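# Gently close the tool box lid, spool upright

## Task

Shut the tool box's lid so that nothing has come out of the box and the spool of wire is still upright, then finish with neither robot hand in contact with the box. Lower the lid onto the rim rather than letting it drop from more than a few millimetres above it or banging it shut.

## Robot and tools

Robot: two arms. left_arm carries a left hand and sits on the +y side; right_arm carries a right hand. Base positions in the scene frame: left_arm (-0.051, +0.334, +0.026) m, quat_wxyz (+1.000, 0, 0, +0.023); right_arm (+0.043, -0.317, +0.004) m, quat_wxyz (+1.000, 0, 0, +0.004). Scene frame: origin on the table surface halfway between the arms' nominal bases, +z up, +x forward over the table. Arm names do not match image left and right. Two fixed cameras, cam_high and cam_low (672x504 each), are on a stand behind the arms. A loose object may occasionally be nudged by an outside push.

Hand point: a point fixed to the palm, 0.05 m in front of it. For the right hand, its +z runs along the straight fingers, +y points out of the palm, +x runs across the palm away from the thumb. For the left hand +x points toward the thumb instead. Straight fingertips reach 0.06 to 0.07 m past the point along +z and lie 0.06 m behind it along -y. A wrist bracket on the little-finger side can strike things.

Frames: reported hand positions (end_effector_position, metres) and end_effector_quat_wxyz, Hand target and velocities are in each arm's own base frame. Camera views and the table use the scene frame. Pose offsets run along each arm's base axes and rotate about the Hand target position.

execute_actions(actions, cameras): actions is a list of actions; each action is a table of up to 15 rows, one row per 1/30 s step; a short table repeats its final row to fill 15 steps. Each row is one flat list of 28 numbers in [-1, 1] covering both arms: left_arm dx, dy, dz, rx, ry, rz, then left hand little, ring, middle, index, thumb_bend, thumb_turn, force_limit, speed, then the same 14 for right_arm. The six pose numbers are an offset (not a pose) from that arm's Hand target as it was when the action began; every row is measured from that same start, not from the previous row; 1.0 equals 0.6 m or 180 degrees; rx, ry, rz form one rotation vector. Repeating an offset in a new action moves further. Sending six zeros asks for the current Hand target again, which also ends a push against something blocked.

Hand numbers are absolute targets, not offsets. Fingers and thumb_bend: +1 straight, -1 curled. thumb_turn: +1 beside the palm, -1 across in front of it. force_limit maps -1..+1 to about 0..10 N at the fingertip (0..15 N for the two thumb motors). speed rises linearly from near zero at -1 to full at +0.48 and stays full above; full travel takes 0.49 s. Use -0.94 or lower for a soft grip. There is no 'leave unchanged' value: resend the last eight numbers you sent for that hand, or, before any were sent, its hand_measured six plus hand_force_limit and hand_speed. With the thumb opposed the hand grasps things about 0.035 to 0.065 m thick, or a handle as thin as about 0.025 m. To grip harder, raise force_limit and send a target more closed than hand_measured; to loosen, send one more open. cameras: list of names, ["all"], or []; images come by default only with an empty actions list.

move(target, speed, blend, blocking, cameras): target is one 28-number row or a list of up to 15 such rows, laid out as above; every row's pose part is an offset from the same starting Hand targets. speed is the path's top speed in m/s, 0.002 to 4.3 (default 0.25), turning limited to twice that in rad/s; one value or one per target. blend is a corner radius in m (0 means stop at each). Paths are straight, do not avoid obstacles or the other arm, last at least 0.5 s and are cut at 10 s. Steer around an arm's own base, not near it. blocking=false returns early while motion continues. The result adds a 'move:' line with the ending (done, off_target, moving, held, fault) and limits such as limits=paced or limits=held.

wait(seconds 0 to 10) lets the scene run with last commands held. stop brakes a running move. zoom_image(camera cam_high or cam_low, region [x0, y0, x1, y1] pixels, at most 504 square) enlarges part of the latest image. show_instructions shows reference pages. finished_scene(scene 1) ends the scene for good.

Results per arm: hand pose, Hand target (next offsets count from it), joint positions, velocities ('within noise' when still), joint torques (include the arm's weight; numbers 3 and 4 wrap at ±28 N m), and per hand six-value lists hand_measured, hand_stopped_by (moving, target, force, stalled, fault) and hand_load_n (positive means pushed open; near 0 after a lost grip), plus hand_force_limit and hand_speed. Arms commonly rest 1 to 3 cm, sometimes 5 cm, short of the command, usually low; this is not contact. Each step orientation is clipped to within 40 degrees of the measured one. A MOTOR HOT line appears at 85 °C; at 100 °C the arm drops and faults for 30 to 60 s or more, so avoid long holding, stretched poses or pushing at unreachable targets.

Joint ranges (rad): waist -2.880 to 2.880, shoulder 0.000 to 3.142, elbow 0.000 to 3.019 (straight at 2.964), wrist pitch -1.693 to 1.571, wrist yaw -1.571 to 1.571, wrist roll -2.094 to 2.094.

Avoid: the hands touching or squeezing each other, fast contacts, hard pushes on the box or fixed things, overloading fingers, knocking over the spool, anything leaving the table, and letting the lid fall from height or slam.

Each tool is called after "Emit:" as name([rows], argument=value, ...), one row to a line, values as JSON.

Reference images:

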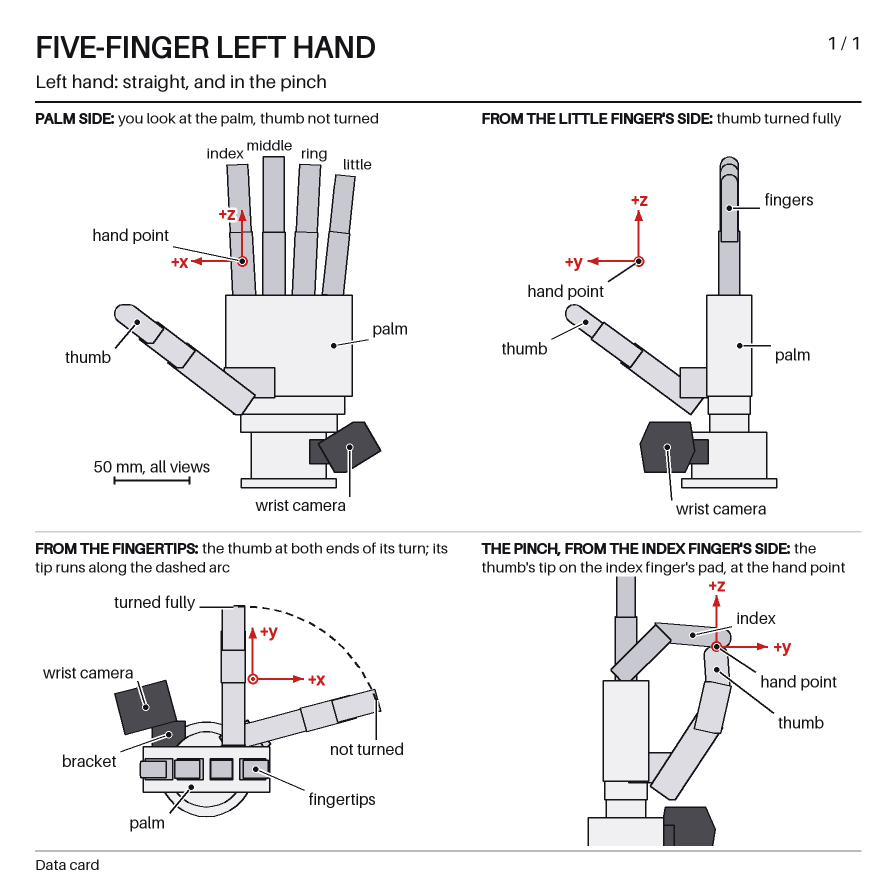

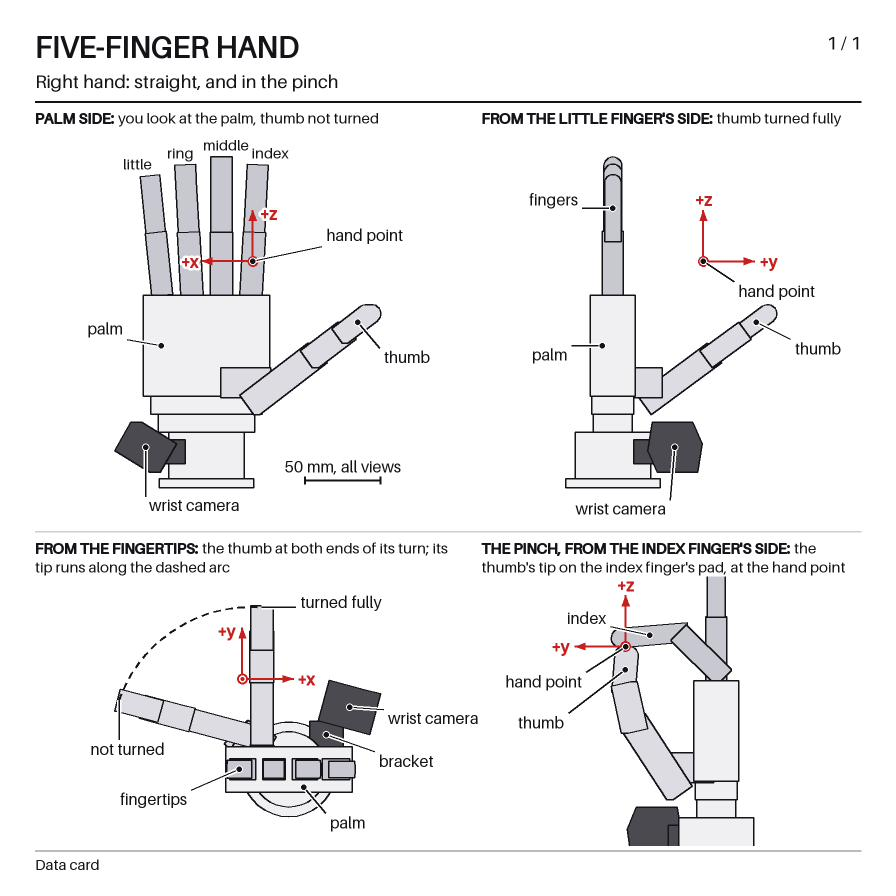

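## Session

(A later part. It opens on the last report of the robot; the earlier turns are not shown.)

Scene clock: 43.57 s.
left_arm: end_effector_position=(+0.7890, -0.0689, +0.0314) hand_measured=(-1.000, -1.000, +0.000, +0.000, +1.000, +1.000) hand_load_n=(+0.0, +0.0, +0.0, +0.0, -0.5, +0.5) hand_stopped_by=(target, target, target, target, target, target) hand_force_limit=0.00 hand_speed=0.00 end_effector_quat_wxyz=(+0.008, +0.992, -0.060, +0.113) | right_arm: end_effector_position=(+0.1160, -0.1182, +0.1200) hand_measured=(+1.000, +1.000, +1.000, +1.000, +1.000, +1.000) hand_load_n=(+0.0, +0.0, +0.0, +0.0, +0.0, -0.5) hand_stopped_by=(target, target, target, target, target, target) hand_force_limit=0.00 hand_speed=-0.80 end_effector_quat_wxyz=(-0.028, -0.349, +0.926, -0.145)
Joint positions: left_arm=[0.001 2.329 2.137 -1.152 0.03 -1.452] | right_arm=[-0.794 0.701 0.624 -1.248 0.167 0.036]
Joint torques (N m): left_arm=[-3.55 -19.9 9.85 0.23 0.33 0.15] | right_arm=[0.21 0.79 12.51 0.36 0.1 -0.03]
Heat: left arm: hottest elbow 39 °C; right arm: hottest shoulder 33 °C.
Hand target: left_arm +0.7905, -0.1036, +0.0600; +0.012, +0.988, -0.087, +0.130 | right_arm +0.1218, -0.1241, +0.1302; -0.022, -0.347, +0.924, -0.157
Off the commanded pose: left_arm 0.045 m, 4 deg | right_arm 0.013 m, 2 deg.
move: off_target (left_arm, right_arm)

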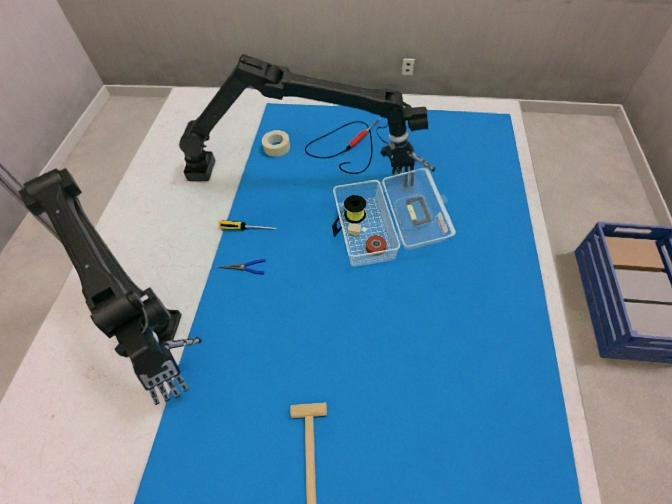

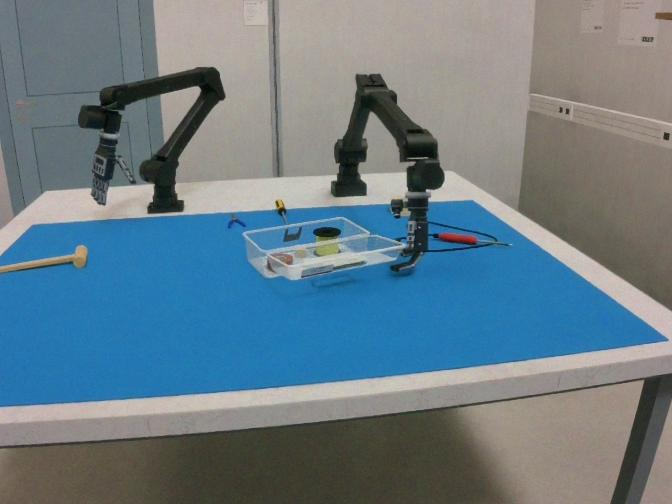

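Emit:
move([
  [0.01, 0.115, 0.0, 0,0,0, -1, -1, 0, 0, 1, 1, 0, 0, 0,0,0,0,0,0, 1,1,1,1,1,1,0,-0.8],
  [0.01, 0.12, 0.0, 0,0,0, 0, 0, 0, 0, 1, 1, 0, 0, 0,0,0,0,0,0, 1,1,1,1,1,1,0,-0.8],
], speed=0.12, cameras=["all"])

Emit:
zoom_image(camera="cam_low", region=[240, 180, 460, 290])

Emit:
zoom_image(camera="cam_high", region=[320, 110, 480, 280])

Scene clock: 46.60 s.
left_arm: end_effector_position=(+0.7814, -0.0325, +0.0399) hand_measured=(+0.000, +0.000, +0.000, +0.000, +1.000, +1.000) hand_load_n=(+0.0, +0.0, +0.0, +0.0, +0.0, +0.0) hand_stopped_by=(target, target, target, target, target, target) hand_force_limit=0.00 hand_speed=0.00 end_effector_quat_wxyz=(+0.013, +0.991, -0.082, +0.109) | right_arm: end_effector_position=(+0.1160, -0.1182, +0.1200) hand_measured=(+1.000, +1.000, +1.000, +1.000, +1.000, +1.000) hand_load_n=(+0.0, +0.0, +0.0, +0.0, +0.0, +0.0) hand_stopped_by=(target, target, target, target, target, target) hand_force_limit=0.00 hand_speed=-0.80 end_effector_quat_wxyz=(-0.028, -0.349, +0.926, -0.145)
Joint positions: left_arm=[0.057 2.32 2.143 -1.18 0.056 -1.356] | right_arm=[-0.794 0.701 0.624 -1.248 0.167 0.036]
Joint torques (N m): left_arm=[-0.67 -17.38 12.98 0.36 0.28 0.14] | right_arm=[0.21 0.67 12.51 0.35 0.11 -0.03]
Heat: left arm: hottest elbow 39 °C; right arm: hottest shoulder 33 °C.
Hand target: left_arm +0.7965, -0.0314, +0.0602; +0.011, +0.988, -0.087, +0.130 | right_arm +0.1218, -0.1241, +0.1302; -0.022, -0.347, +0.924, -0.157
Off the commanded pose: left_arm 0.025 m, 2 deg | right_arm 0.013 m, 2 deg.
move: off_target (left_arm, right_arm); target 2's new numbers were sent with left_arm's hand 0.025 m and 2 deg from that target

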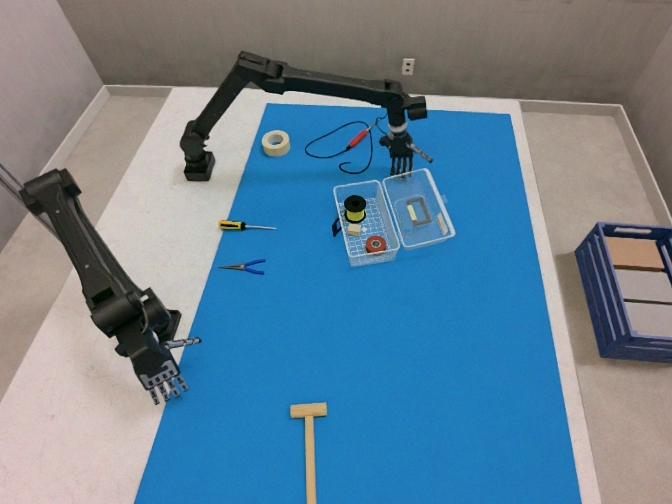

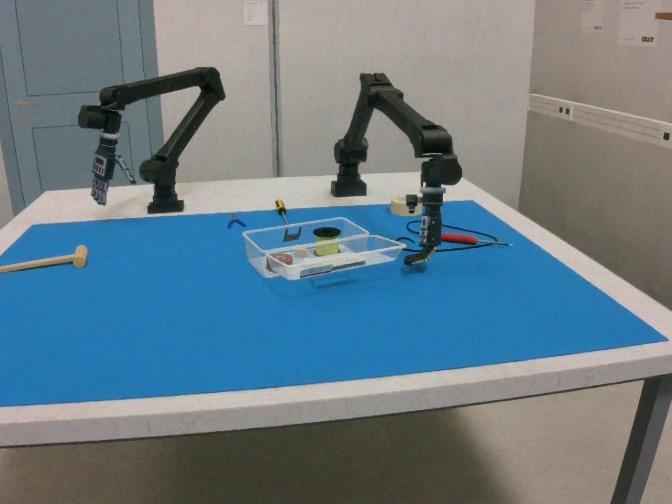

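Scaled by 2.291 from the camera's 672x504 image, which has a finer 960x720 frame.

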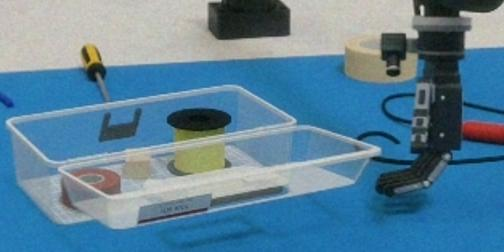

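Scaled by 2.965 from the camera's 672x504 image, which has a finer 960x720 frame.

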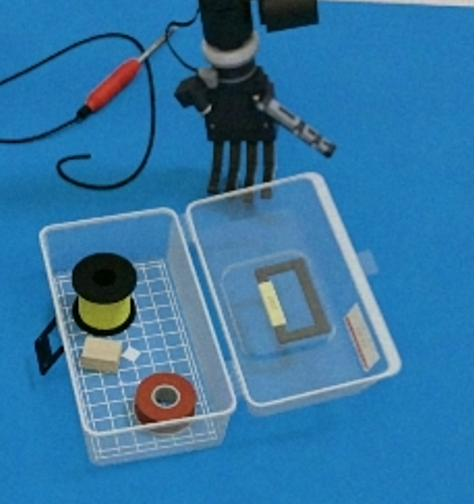

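Emit:
move(target=[0.002, -0.135, 0.0, 0,0,0, 0, 0, 0, 0, 1, 1, 0, 0, 0,0,0,0,0,0, 1,1,1,1,1,1,0,-0.8], speed=0.1, cameras=["all"])

Emit:
zoom_image(camera="cam_low", region=[240, 180, 460, 290])

Emit:
zoom_image(camera="cam_high", region=[320, 110, 480, 280])

Scene clock: 49.10 s.
left_arm: end_effector_position=(+0.7817, -0.1080, +0.0420) hand_measured=(+0.000, +0.000, +0.000, +0.000, +1.000, +1.000) hand_load_n=(+0.0, +0.0, +0.0, +0.0, +0.0, +0.0) hand_stopped_by=(target, target, target, target, target, target) hand_force_limit=0.00 hand_speed=0.00 end_effector_quat_wxyz=(+0.013, +0.990, -0.089, +0.110) | right_arm: end_effector_position=(+0.1160, -0.1182, +0.1200) hand_measured=(+1.000, +1.000, +1.000, +1.000, +1.000, +1.000) hand_load_n=(+0.0, +0.0, +0.0, +0.0, +0.0, +0.0) hand_stopped_by=(target, target, target, target, target, target) hand_force_limit=0.00 hand_speed=-0.80 end_effector_quat_wxyz=(-0.028, -0.349, +0.926, -0.145)
Joint positions: left_arm=[-0.047 2.32 2.148 -1.18 0.036 -1.442] | right_arm=[-0.794 0.701 0.624 -1.248 0.167 0.036]
Joint torques (N m): left_arm=[-1.2 -17.2 12.92 0.51 0 -0.02] | right_arm=[0.26 0.73 12.51 0.36 0.1 -0.03]
Heat: left arm: hottest elbow 40 °C; right arm: hottest shoulder 33 °C.
Hand target: left_arm +0.7977, -0.1125, +0.0601; +0.011, +0.988, -0.087, +0.130 | right_arm +0.1218, -0.1241, +0.1302; -0.022, -0.347, +0.924, -0.157
Off the commanded pose: left_arm 0.025 m, 2 deg | right_arm 0.013 m, 2 deg.
move: off_target (left_arm, right_arm)

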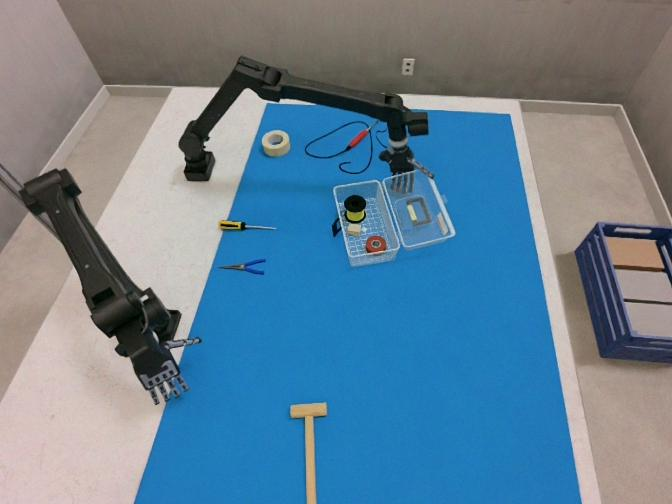

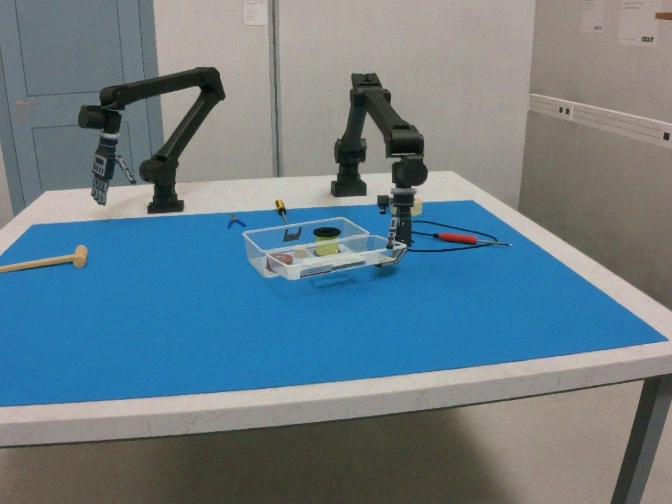

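Scaled by 2.291 from the camera's 672x504 image, which has a finer 960x720 frame.

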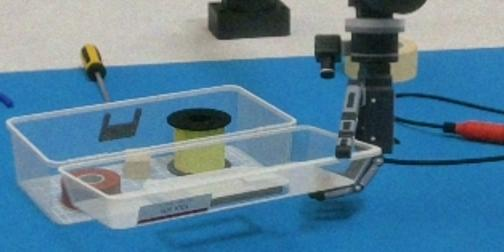

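Scaled by 2.965 from the camera's 672x504 image, which has a finer 960x720 frame.

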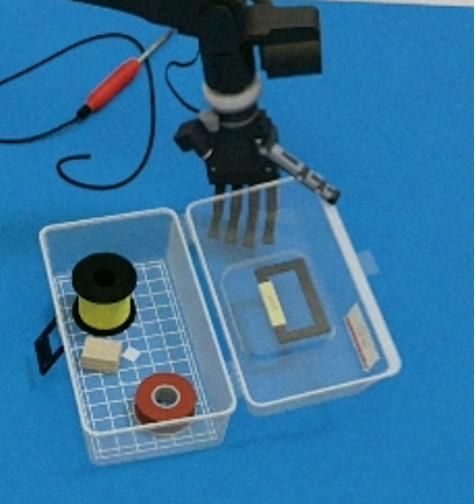

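Emit:
move([
  [0, 0, 0.0233, 0,0,0, 0, 0, 0, 0, 1, 1, 0, 0, 0,0,0,0,0,0, 1,1,1,1,1,1,0,-0.8],
  [-0.0023, -0.0006, 0.0572, 0.017,-0.0645,0, 0, 0, 0, 0, 1, 1, 0, 0, 0,0,0,0,0,0, 1,1,1,1,1,1,0,-0.8],
  [-0.0121, -0.0032, 0.0923, 0.0355,-0.1343,0, 0, 0, 0, 0, 1, 1, 0, 0, 0,0,0,0,0,0, 1,1,1,1,1,1,0,-0.8],
], speed=0.12, blend=0.01, cameras=["all"])

Emit:
zoom_image(camera="cam_low", region=[240, 170, 460, 290])

Emit:
zoom_image(camera="cam_high", region=[320, 110, 480, 280])

Scene clock: 53.20 s.
left_arm: end_effector_position=(+0.7856, -0.0989, +0.0859) hand_measured=(+0.000, +0.000, +0.000, +0.000, +1.000, +1.000) hand_load_n=(+0.0, +0.0, +0.0, +0.5, +0.0, +0.0) hand_stopped_by=(target, target, target, target, target, target) hand_force_limit=0.00 hand_speed=0.00 end_effector_quat_wxyz=(-0.062, +0.947, -0.083, +0.303) | right_arm: end_effector_position=(+0.1160, -0.1182, +0.1200) hand_measured=(+1.000, +1.000, +1.000, +1.000, +1.000, +1.000) hand_load_n=(+0.0, +0.0, +0.0, +0.0, +0.0, +0.0) hand_stopped_by=(target, target, target, target, target, target) hand_force_limit=0.00 hand_speed=-0.80 end_effector_quat_wxyz=(-0.028, -0.349, +0.926, -0.145)
Joint positions: left_arm=[-0.071 2.052 1.68 -0.578 -0.109 -1.432] | right_arm=[-0.794 0.701 0.624 -1.248 0.167 0.036]
Joint torques (N m): left_arm=[-2.14 -17.67 9.25 2.1 0 0.11] | right_arm=[0.15 0.67 12.48 0.36 0.11 -0.04]
Heat: left arm: hottest elbow 40 °C; right arm: hottest shoulder 33 °C.
Hand target: left_arm +0.7905, -0.1145, +0.1156; -0.062, +0.938, -0.094, +0.329 | right_arm +0.1218, -0.1241, +0.1302; -0.022, -0.347, +0.924, -0.157
Off the commanded pose: left_arm 0.034 m, 3 deg | right_arm 0.013 m, 2 deg.
move: off_target (left_arm, right_arm); blend cut to 0.0068 m at target 1

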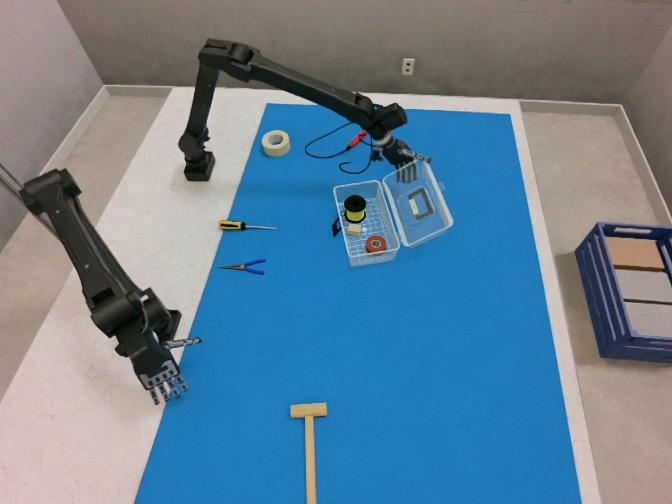

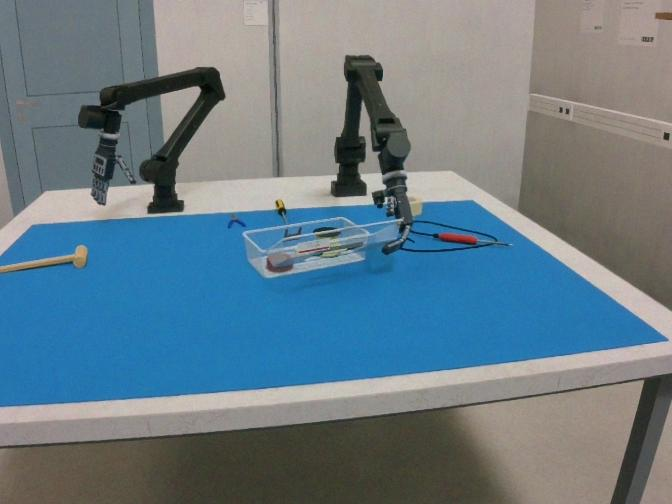

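Scaled by 2.291 from the camera's 672x504 image, which has a finer 960x720 frame.

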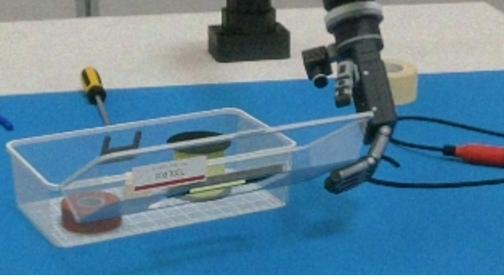

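Scaled by 2.965 from the camera's 672x504 image, which has a finer 960x720 frame.

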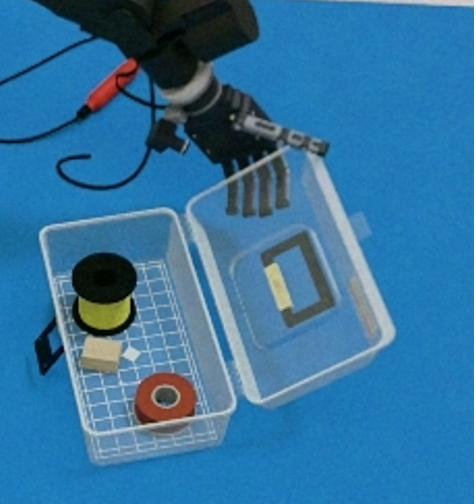

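Emit:
move([
  [-0.031, -0.011, 0.054, 0.0241,-0.0913,0, 0, 0, 0, 0, 1, 1, 0, 0, 0,0,0,0,0,0, 1,1,1,1,1,1,0,-0.8],
  [-0.071, -0.021, 0.099, 0.0497,-0.188,0, 0, 0, 0, 0, 1, 1, 0, 0, 0,0,0,0,0,0, 1,1,1,1,1,1,0,-0.8],
], speed=0.12, blend=0.01, cameras=["all"])

Emit:
zoom_image(camera="cam_low", region=[240, 150, 460, 290])

Emit:
zoom_image(camera="cam_high", region=[320, 100, 480, 280])

Scene clock: 57.07 s.
left_arm: end_effector_position=(+0.7486, -0.1117, +0.1509) hand_measured=(+0.000, +0.000, +0.000, +0.000, +1.000, +1.000) hand_load_n=(+0.0, +0.0, +0.0, +0.0, +0.0, +0.0) hand_stopped_by=(target, target, target, target, target, target) hand_force_limit=0.00 hand_speed=0.00 end_effector_quat_wxyz=(-0.161, +0.808, -0.091, +0.560) | right_arm: end_effector_position=(+0.1160, -0.1182, +0.1200) hand_measured=(+1.000, +1.000, +1.000, +1.000, +1.000, +1.000) hand_load_n=(+0.0, +0.0, +0.0, +0.0, +0.0, +0.0) hand_stopped_by=(target, target, target, target, target, target) hand_force_limit=0.00 hand_speed=-0.80 end_effector_quat_wxyz=(-0.028, -0.349, +0.926, -0.145)
Joint positions: left_arm=[-0.136 1.857 1.172 0.343 -0.288 -1.279] | right_arm=[-0.794 0.701 0.624 -1.248 0.167 0.036]
Joint torques (N m): left_arm=[-2.2 -14.33 8.17 2.7 -0.02 0.12] | right_arm=[0.15 0.79 12.53 0.38 0.1 -0.04]
Heat: left arm: hottest elbow 40 °C; right arm: hottest shoulder 33 °C.
Hand target: left_arm +0.7479, -0.1271, +0.1749; -0.158, +0.794, -0.097, +0.579 | right_arm +0.1218, -0.1241, +0.1302; -0.022, -0.347, +0.924, -0.157
Off the commanded pose: left_arm 0.029 m, 3 deg | right_arm 0.013 m, 2 deg.
move: off_target (left_arm, right_arm)

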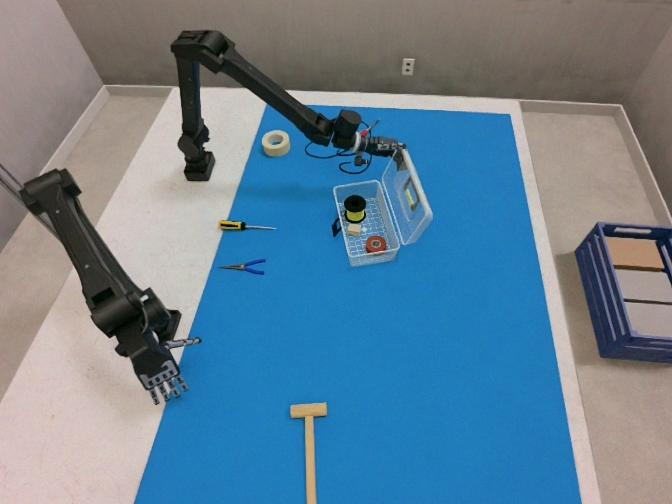

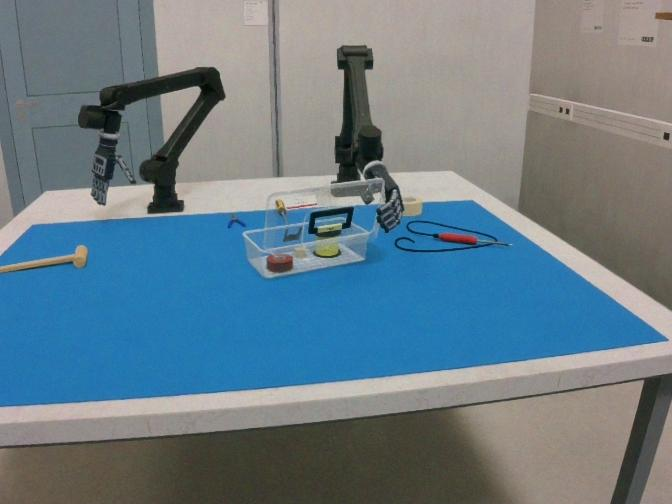

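Scaled by 2.291 from the camera's 672x504 image, which has a finer 960x720 frame.

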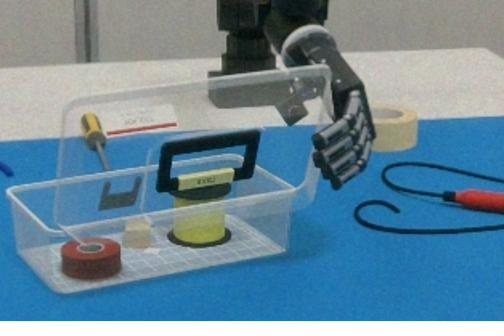

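Scaled by 2.800 from the camera's 672x504 image, which has a finer 960x720 frame.

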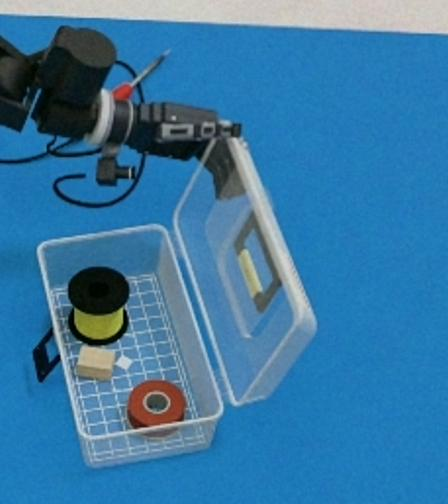

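Emit:
move([
  [-0.028, -0.008, 0.003, 0.017,-0.0645,0, 0, 0, 0, 0, 1, 1, 0, 0, 0,0,0,0,0,0, 1,1,1,1,1,1,0,-0.8],
  [-0.067, -0.0217, 0.006, 0.0355,-0.1343,0, 0, 0, 0, 0, 1, 1, 0, 0, 0,0,0,0,0,0, 1,1,1,1,1,1,0,-0.8],
], speed=0.12, blend=0.01, cameras=["all"])

Emit:
zoom_image(camera="cam_low", region=[240, 150, 460, 290])

Emit:
zoom_image(camera="cam_high", region=[320, 100, 480, 280])

Scene clock: 60.57 s.
left_arm: end_effector_position=(+0.7107, -0.1273, +0.1796) hand_measured=(+0.000, +0.000, +0.000, +0.000, +1.000, +1.000) hand_load_n=(+0.0, +0.0, +0.0, +0.0, -0.5, +0.0) hand_stopped_by=(target, target, target, target, target, target) hand_force_limit=0.00 hand_speed=0.00 end_effector_quat_wxyz=(-0.221, +0.649, -0.086, +0.723) | right_arm: end_effector_position=(+0.1160, -0.1182, +0.1200) hand_measured=(+1.000, +1.000, +1.000, +1.000, +1.000, +1.000) hand_load_n=(+0.0, +0.0, +0.0, +0.0, +0.0, +0.0) hand_stopped_by=(target, target, target, target, target, target) hand_force_limit=0.00 hand_speed=-0.80 end_effector_quat_wxyz=(-0.028, -0.349, +0.926, -0.145)
Joint positions: left_arm=[-0.178 1.966 0.993 1.125 -0.338 -1.091] | right_arm=[-0.794 0.701 0.624 -1.248 0.167 0.036]
Joint torques (N m): left_arm=[-2.14 -11.63 6.02 2.52 0.05 0.11] | right_arm=[0.26 0.79 12.48 0.36 0.1 -0.04]
Heat: left arm: hottest elbow 40 °C; right arm: hottest elbow 34 °C.
Hand target: left_arm +0.7077, -0.1399, +0.1785; -0.219, +0.645, -0.094, +0.726 | right_arm +0.1218, -0.1241, +0.1302; -0.022, -0.347, +0.924, -0.157
Off the commanded pose: left_arm 0.013 m, 1 deg | right_arm 0.013 m, 2 deg.
move: off_target (left_arm, right_arm)

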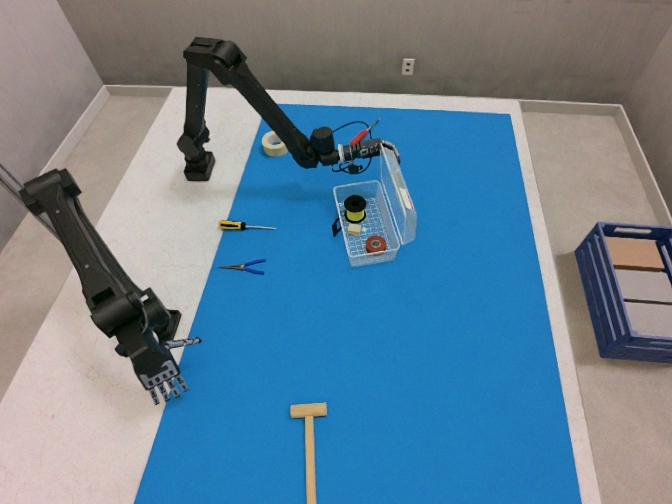

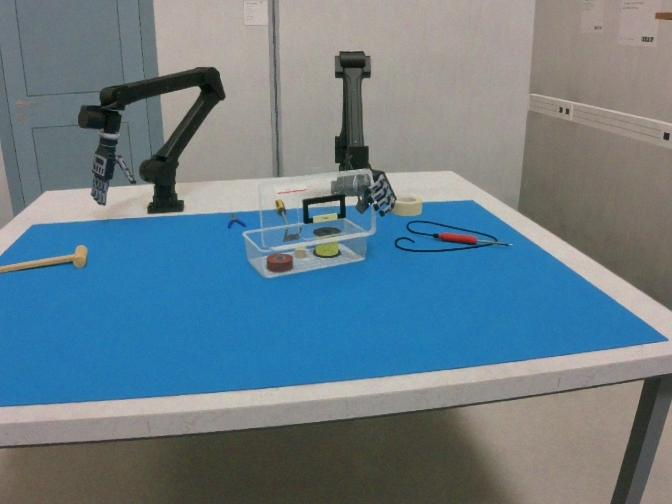

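Scaled by 2.291 from the camera's 672x504 image, which has a finer 960x720 frame.

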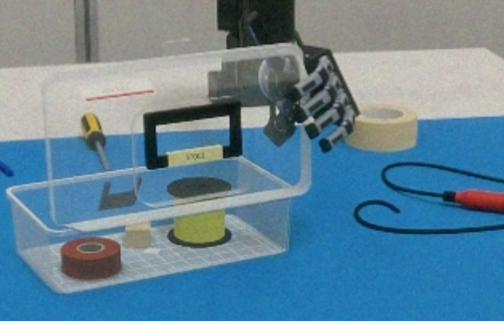

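Scaled by 2.800 from the camera's 672x504 image, which has a finer 960x720 frame.

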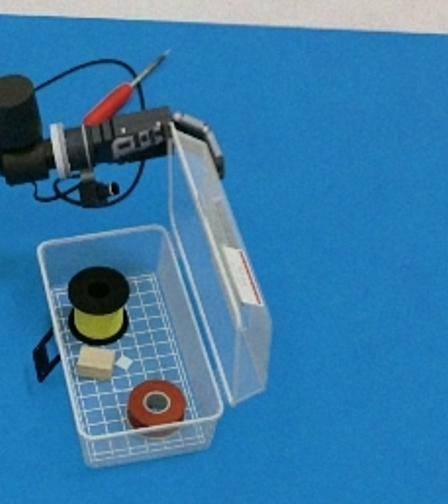

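Emit:
move(target=[0,0,0,0,0,0, 0, 0, 0, 0, 1, 1, 0, 0, 0.4553,0.7513,0.1497,-0.0455,-0.3179,0.3649, 1,1,1,1,1,1,0,-0.8], speed=0.3, cameras=["all"])

Emit:
zoom_image(camera="cam_low", region=[220, 130, 440, 290])

Emit:
zoom_image(camera="cam_high", region=[260, 100, 460, 300])

Scene clock: 65.90 s.
left_arm: end_effector_position=(+0.7107, -0.1273, +0.1795) hand_measured=(+0.000, +0.000, +0.000, +0.000, +1.000, +1.000) hand_load_n=(+0.0, +0.0, +0.0, +0.5, +0.0, +0.0) hand_stopped_by=(target, target, target, target, target, target) hand_force_limit=0.00 hand_speed=0.00 end_effector_quat_wxyz=(-0.221, +0.649, -0.087, +0.723) | right_arm: end_effector_position=(+0.3792, +0.3089, +0.1865) hand_measured=(+1.000, +1.000, +1.000, +1.000, +1.000, +1.000) hand_load_n=(+0.0, -0.5, +0.0, +0.0, +0.0, +0.0) hand_stopped_by=(target, target, target, target, target, target) hand_force_limit=0.00 hand_speed=-0.80 end_effector_quat_wxyz=(-0.434, +0.673, -0.495, +0.337)
Joint positions: left_arm=[-0.178 1.966 0.993 1.125 -0.338 -1.091] | right_arm=[0.786 1.125 0.724 -0.059 0.465 0.191]
Joint torques (N m): left_arm=[-2.08 -11.63 6.04 2.52 0.05 0.12] | right_arm=[0.5 -4.01 15.86 2.15 0.04 -0.11]
Heat: left arm: hottest elbow 39 °C; right arm: hottest elbow 34 °C.
Hand target: left_arm +0.7077, -0.1399, +0.1785; -0.219, +0.645, -0.094, +0.726 | right_arm +0.3948, +0.3268, +0.2199; -0.461, +0.658, -0.487, +0.341
Off the commanded pose: left_arm 0.013 m, 1 deg | right_arm 0.041 m, 4 deg.
move: off_target (left_arm, right_arm)

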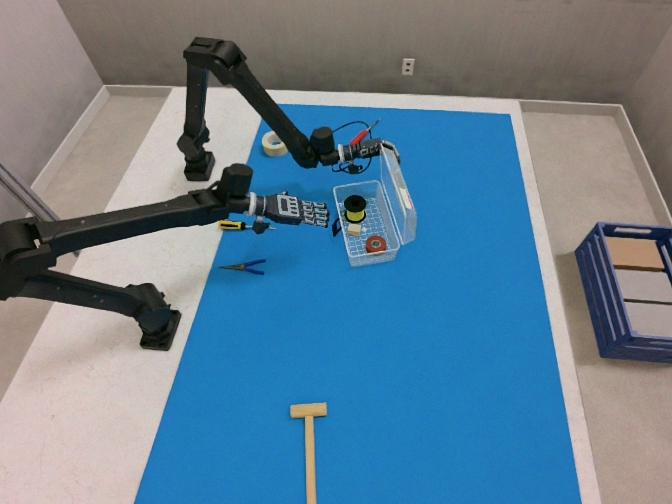

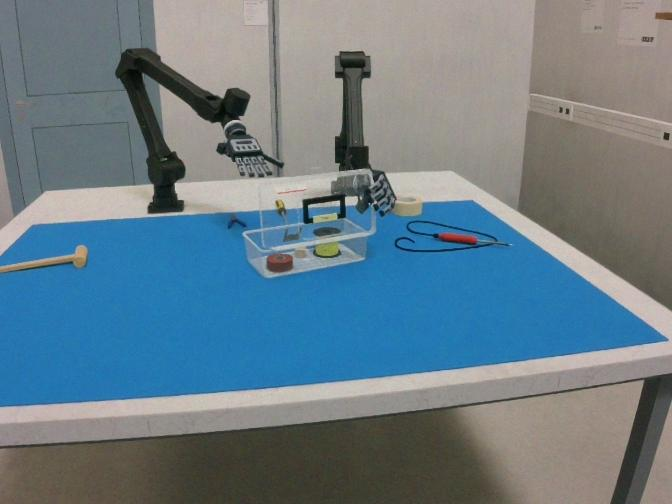

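Scaled by 2.291 from the camera's 672x504 image, which has a finer 960x720 frame.

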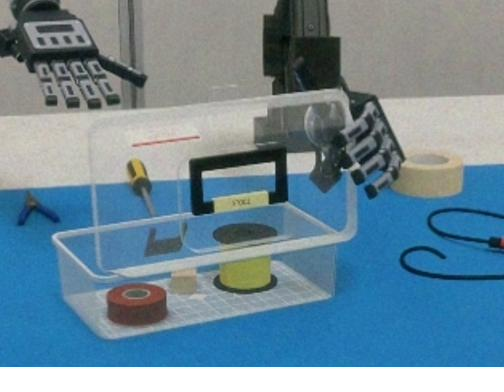

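Scaled by 2.520 from the camera's 672x504 image, which has a finer 960x720 frame.

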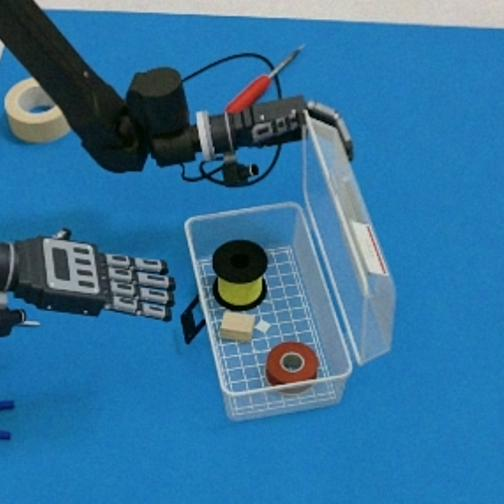

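Emit:
zoom_image(camera="cam_low", region=[210, 110, 300, 190])

Emit:
zoom_image(camera="cam_high", region=[240, 170, 350, 260])

Scaled by 5.600 from the camera's 672x504 image, which has a finer 960x720 frame.

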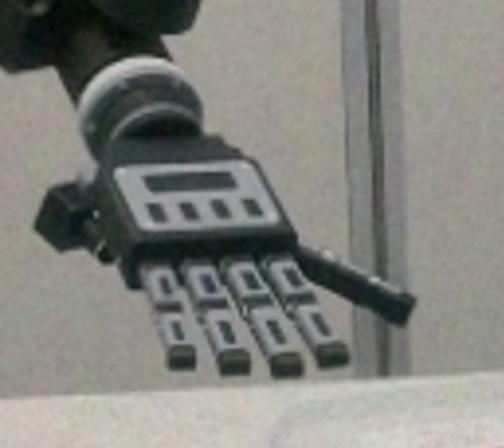

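Scaled by 4.582 from the camera's 672x504 image, which has a finer 960x720 frame.

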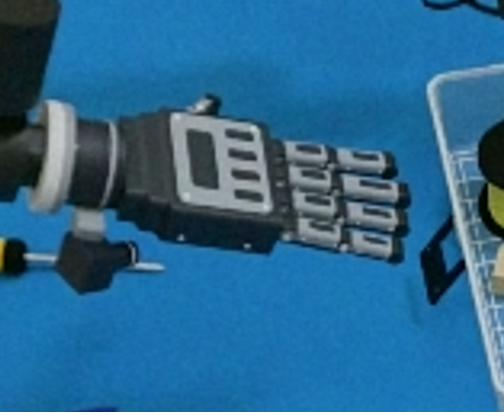

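Emit:
move(target=[0,0,0,0,0,0, 0, 0, 0, 0, 1, 1, 0, 0, 0.2325,0.1133,-0.013,0,0,0, 1,1,1,1,1,1,0,-0.8], speed=0.15, cameras=["all"])

Emit:
zoom_image(camera="cam_low", region=[220, 130, 440, 290])

Emit:
zoom_image(camera="cam_high", region=[290, 110, 450, 280])

Scene clock: 68.77 s.
left_arm: end_effector_position=(+0.7107, -0.1273, +0.1795) hand_measured=(+0.000, +0.000, +0.000, +0.000, +1.000, +1.000) hand_load_n=(+0.0, +0.0, +0.0, +0.0, +0.0, +0.0) hand_stopped_by=(target, target, target, target, target, target) hand_force_limit=0.00 hand_speed=0.00 end_effector_quat_wxyz=(-0.221, +0.649, -0.087, +0.723) | right_arm: end_effector_position=(+0.5134, +0.3829, +0.1828) hand_measured=(+1.000, +1.000, +1.000, +1.000, +1.000, +1.000) hand_load_n=(+0.0, +0.0, -0.5, +0.0, +0.0, -0.5) hand_stopped_by=(target, target, target, target, target, target) hand_force_limit=0.00 hand_speed=-0.80 end_effector_quat_wxyz=(-0.439, +0.674, -0.493, +0.333)
Joint positions: left_arm=[-0.178 1.966 0.993 1.125 -0.338 -1.091] | right_arm=[0.694 1.53 1.082 0.012 0.369 0.149]
Joint torques (N m): left_arm=[-2.08 -11.63 6.04 2.52 0.05 0.12] | right_arm=[-0.21 -8.94 15.73 2.07 0.01 -0.11]
Heat: left arm: hottest elbow 39 °C; right arm: hottest elbow 35 °C.
Hand target: left_arm +0.7077, -0.1399, +0.1785; -0.219, +0.645, -0.094, +0.726 | right_arm +0.5343, +0.3948, +0.2119; -0.461, +0.658, -0.487, +0.341
Off the commanded pose: left_arm 0.013 m, 1 deg | right_arm 0.038 m, 3 deg.
move: off_target (left_arm, right_arm)

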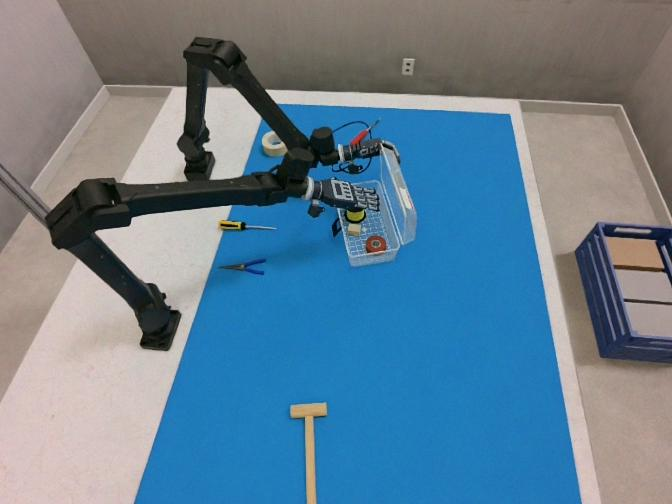

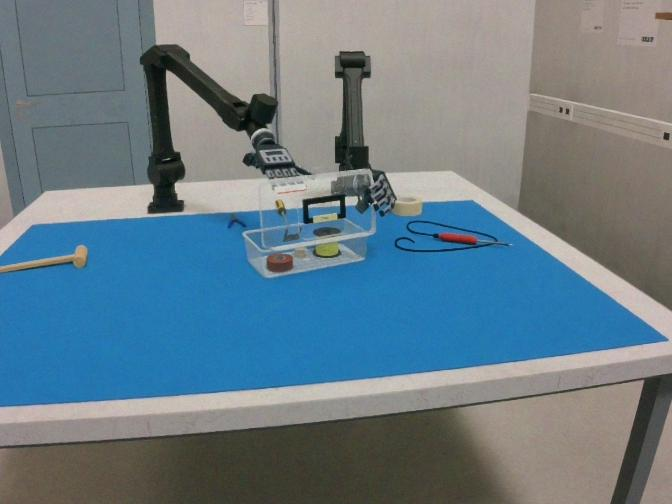

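Scaled by 2.291 from the camera's 672x504 image, which has a finer 960x720 frame.

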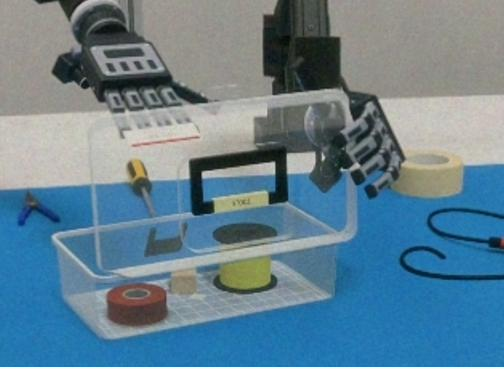

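Scaled by 2.965 from the camera's 672x504 image, which has a finer 960x720 frame.

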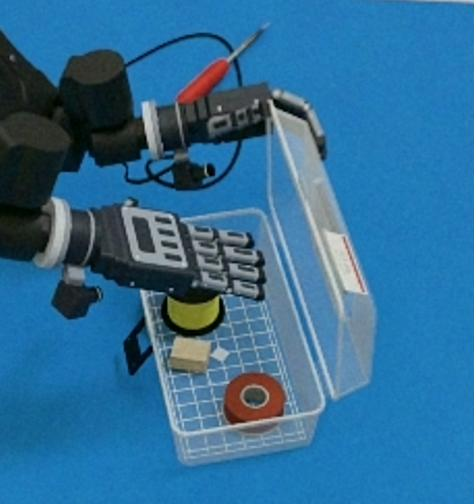

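Emit:
move(target=[-0.0322,-0.0085,0,0.0113,-0.043,0, 0, 0, 0, 0, 1, 1, 0, 0, 0,0,0,0,0,0, 1,1,1,1,1,1,0,-0.8], speed=0.08, cameras=["all"])

Emit:
zoom_image(camera="cam_low", region=[220, 130, 440, 290])

Emit:
zoom_image(camera="cam_high", region=[290, 110, 450, 280])

Scene clock: 72.20 s.
left_arm: end_effector_position=(+0.6917, -0.1339, +0.1793) hand_measured=(+0.000, +0.000, +0.000, +0.000, +1.000, +1.000) hand_load_n=(+0.0, +0.0, -0.5, +0.0, +0.0, -0.5) hand_stopped_by=(target, target, target, target, target, target) hand_force_limit=0.00 hand_speed=0.00 end_effector_quat_wxyz=(-0.238, +0.595, -0.085, +0.763) | right_arm: end_effector_position=(+0.5134, +0.3829, +0.1828) hand_measured=(+1.000, +1.000, +1.000, +1.000, +1.000, +1.000) hand_load_n=(+0.0, +0.0, +0.0, +0.0, +0.0, -0.5) hand_stopped_by=(target, target, target, target, target, target) hand_force_limit=0.00 hand_speed=-0.80 end_effector_quat_wxyz=(-0.439, +0.674, -0.493, +0.333)
Joint positions: left_arm=[-0.192 2.04 0.966 1.372 -0.338 -1.024] | right_arm=[0.694 1.53 1.082 0.012 0.369 0.148]
Joint torques (N m): left_arm=[-1.96 -11.63 5.23 2.41 0.18 0.13] | right_arm=[-0.26 -8.88 15.69 2.06 0.01 -0.11]
Heat: left arm: hottest elbow 39 °C; right arm: hottest elbow 35 °C.
Hand target: left_arm +0.6884, -0.1452, +0.1785; -0.236, +0.590, -0.092, +0.766 | right_arm +0.5343, +0.3948, +0.2119; -0.461, +0.658, -0.487, +0.341
Off the commanded pose: left_arm 0.012 m, 1 deg | right_arm 0.038 m, 3 deg.
move: off_target (left_arm, right_arm)

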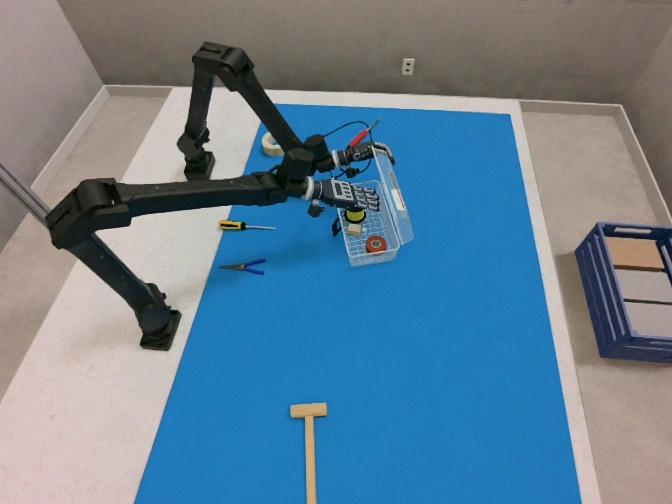

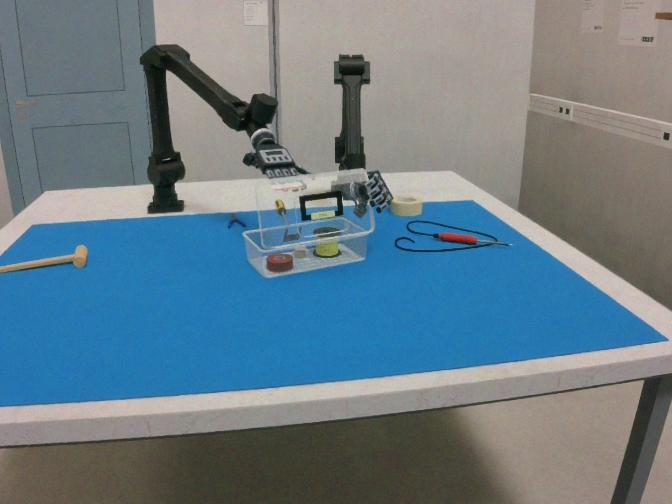

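Scaled by 2.291 from the camera's 672x504 image, which has a finer 960x720 frame.

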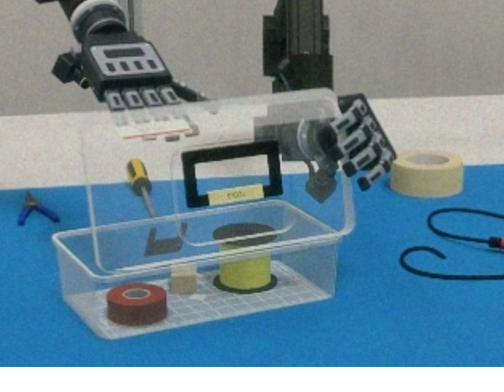

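Scaled by 2.965 from the camera's 672x504 image, which has a finer 960x720 frame.

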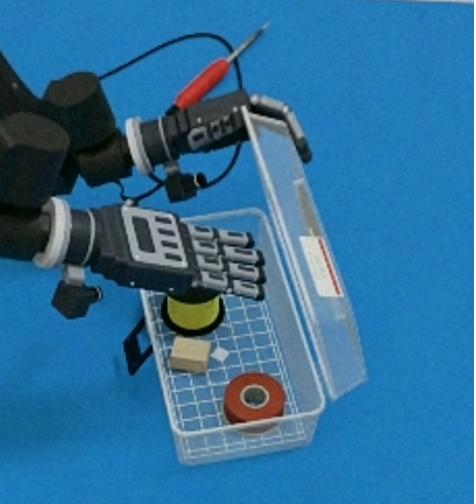

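Emit:
move(target=[-0.0322,-0.0085,0,0.0043,-0.0161,0, 0, 0, 0, 0, 1, 1, 0, 0, 0,0,0,0,0,0, 1,1,1,1,1,1,0,-0.8], speed=0.06, cameras=["all"])

Emit:
zoom_image(camera="cam_low", region=[220, 130, 440, 290])

Emit:
zoom_image(camera="cam_high", region=[290, 110, 450, 280])

Scene clock: 73.47 s.
left_arm: end_effector_position=(+0.6721, -0.1400, +0.1789) hand_measured=(+0.000, +0.000, +0.000, +0.000, +1.000, +1.000) hand_load_n=(+0.0, +0.5, +0.0, +0.0, +0.0, -0.5) hand_stopped_by=(target, target, target, target, target, target) hand_force_limit=0.00 hand_speed=0.00 end_effector_quat_wxyz=(-0.244, +0.574, -0.086, +0.777) | right_arm: end_effector_position=(+0.5134, +0.3829, +0.1828) hand_measured=(+1.000, +1.000, +1.000, +1.000, +1.000, +1.000) hand_load_n=(+0.0, +0.0, +0.0, +0.0, +0.0, -0.5) hand_stopped_by=(target, target, target, target, target, target) hand_force_limit=0.00 hand_speed=-0.80 end_effector_quat_wxyz=(-0.439, +0.674, -0.493, +0.333)
Joint positions: left_arm=[-0.207 2.056 0.927 1.483 -0.341 -0.995] | right_arm=[0.694 1.53 1.082 0.012 0.369 0.148]
Joint torques (N m): left_arm=[-1.96 -11.4 4.92 2.35 0.06 0.13] | right_arm=[-0.26 -8.94 15.69 2.07 0 -0.11]
Heat: left arm: hottest elbow 39 °C; right arm: hottest elbow 35 °C.
Hand target: left_arm +0.6691, -0.1501, +0.1784; -0.242, +0.569, -0.091, +0.780 | right_arm +0.5343, +0.3948, +0.2119; -0.461, +0.658, -0.487, +0.341
Off the commanded pose: left_arm 0.011 m, 1 deg | right_arm 0.038 m, 3 deg.
move: off_target (left_arm, right_arm)

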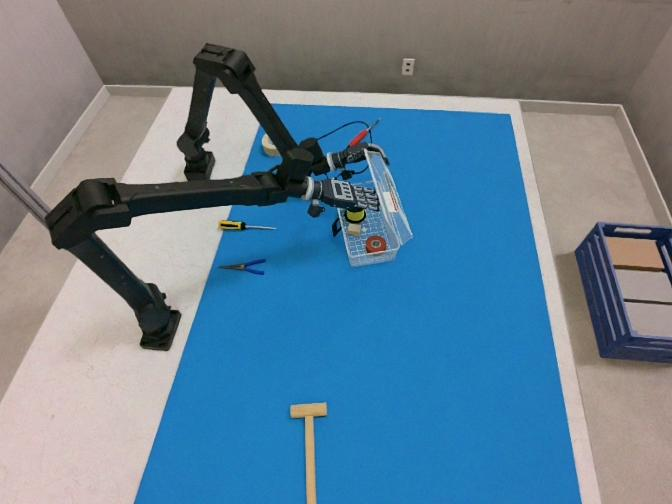

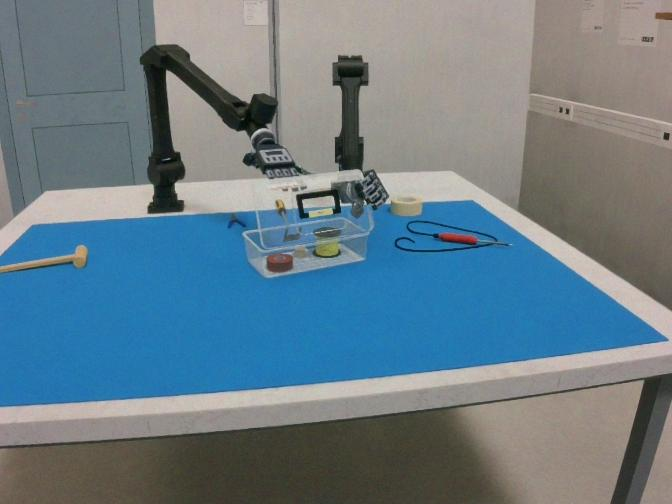

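Scaled by 2.291 from the camera's 672x504 image, which has a finer 960x720 frame.

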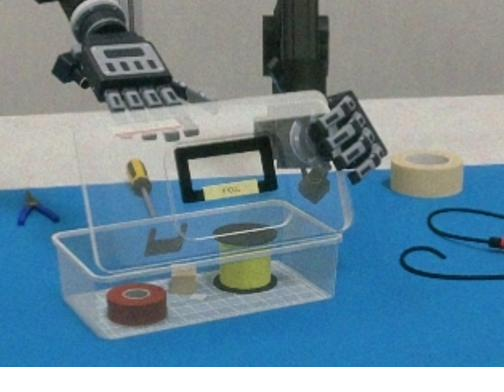

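Scaled by 2.965 from the camera's 672x504 image, which has a finer 960x720 frame.

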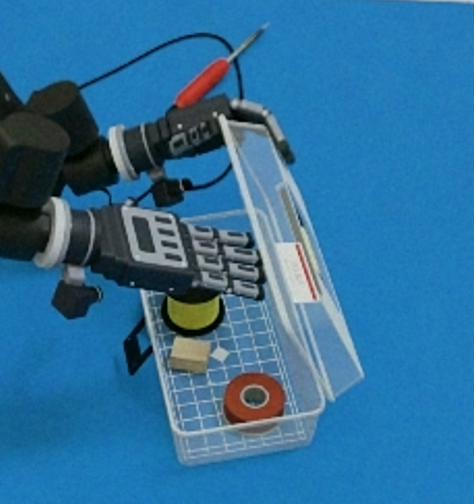

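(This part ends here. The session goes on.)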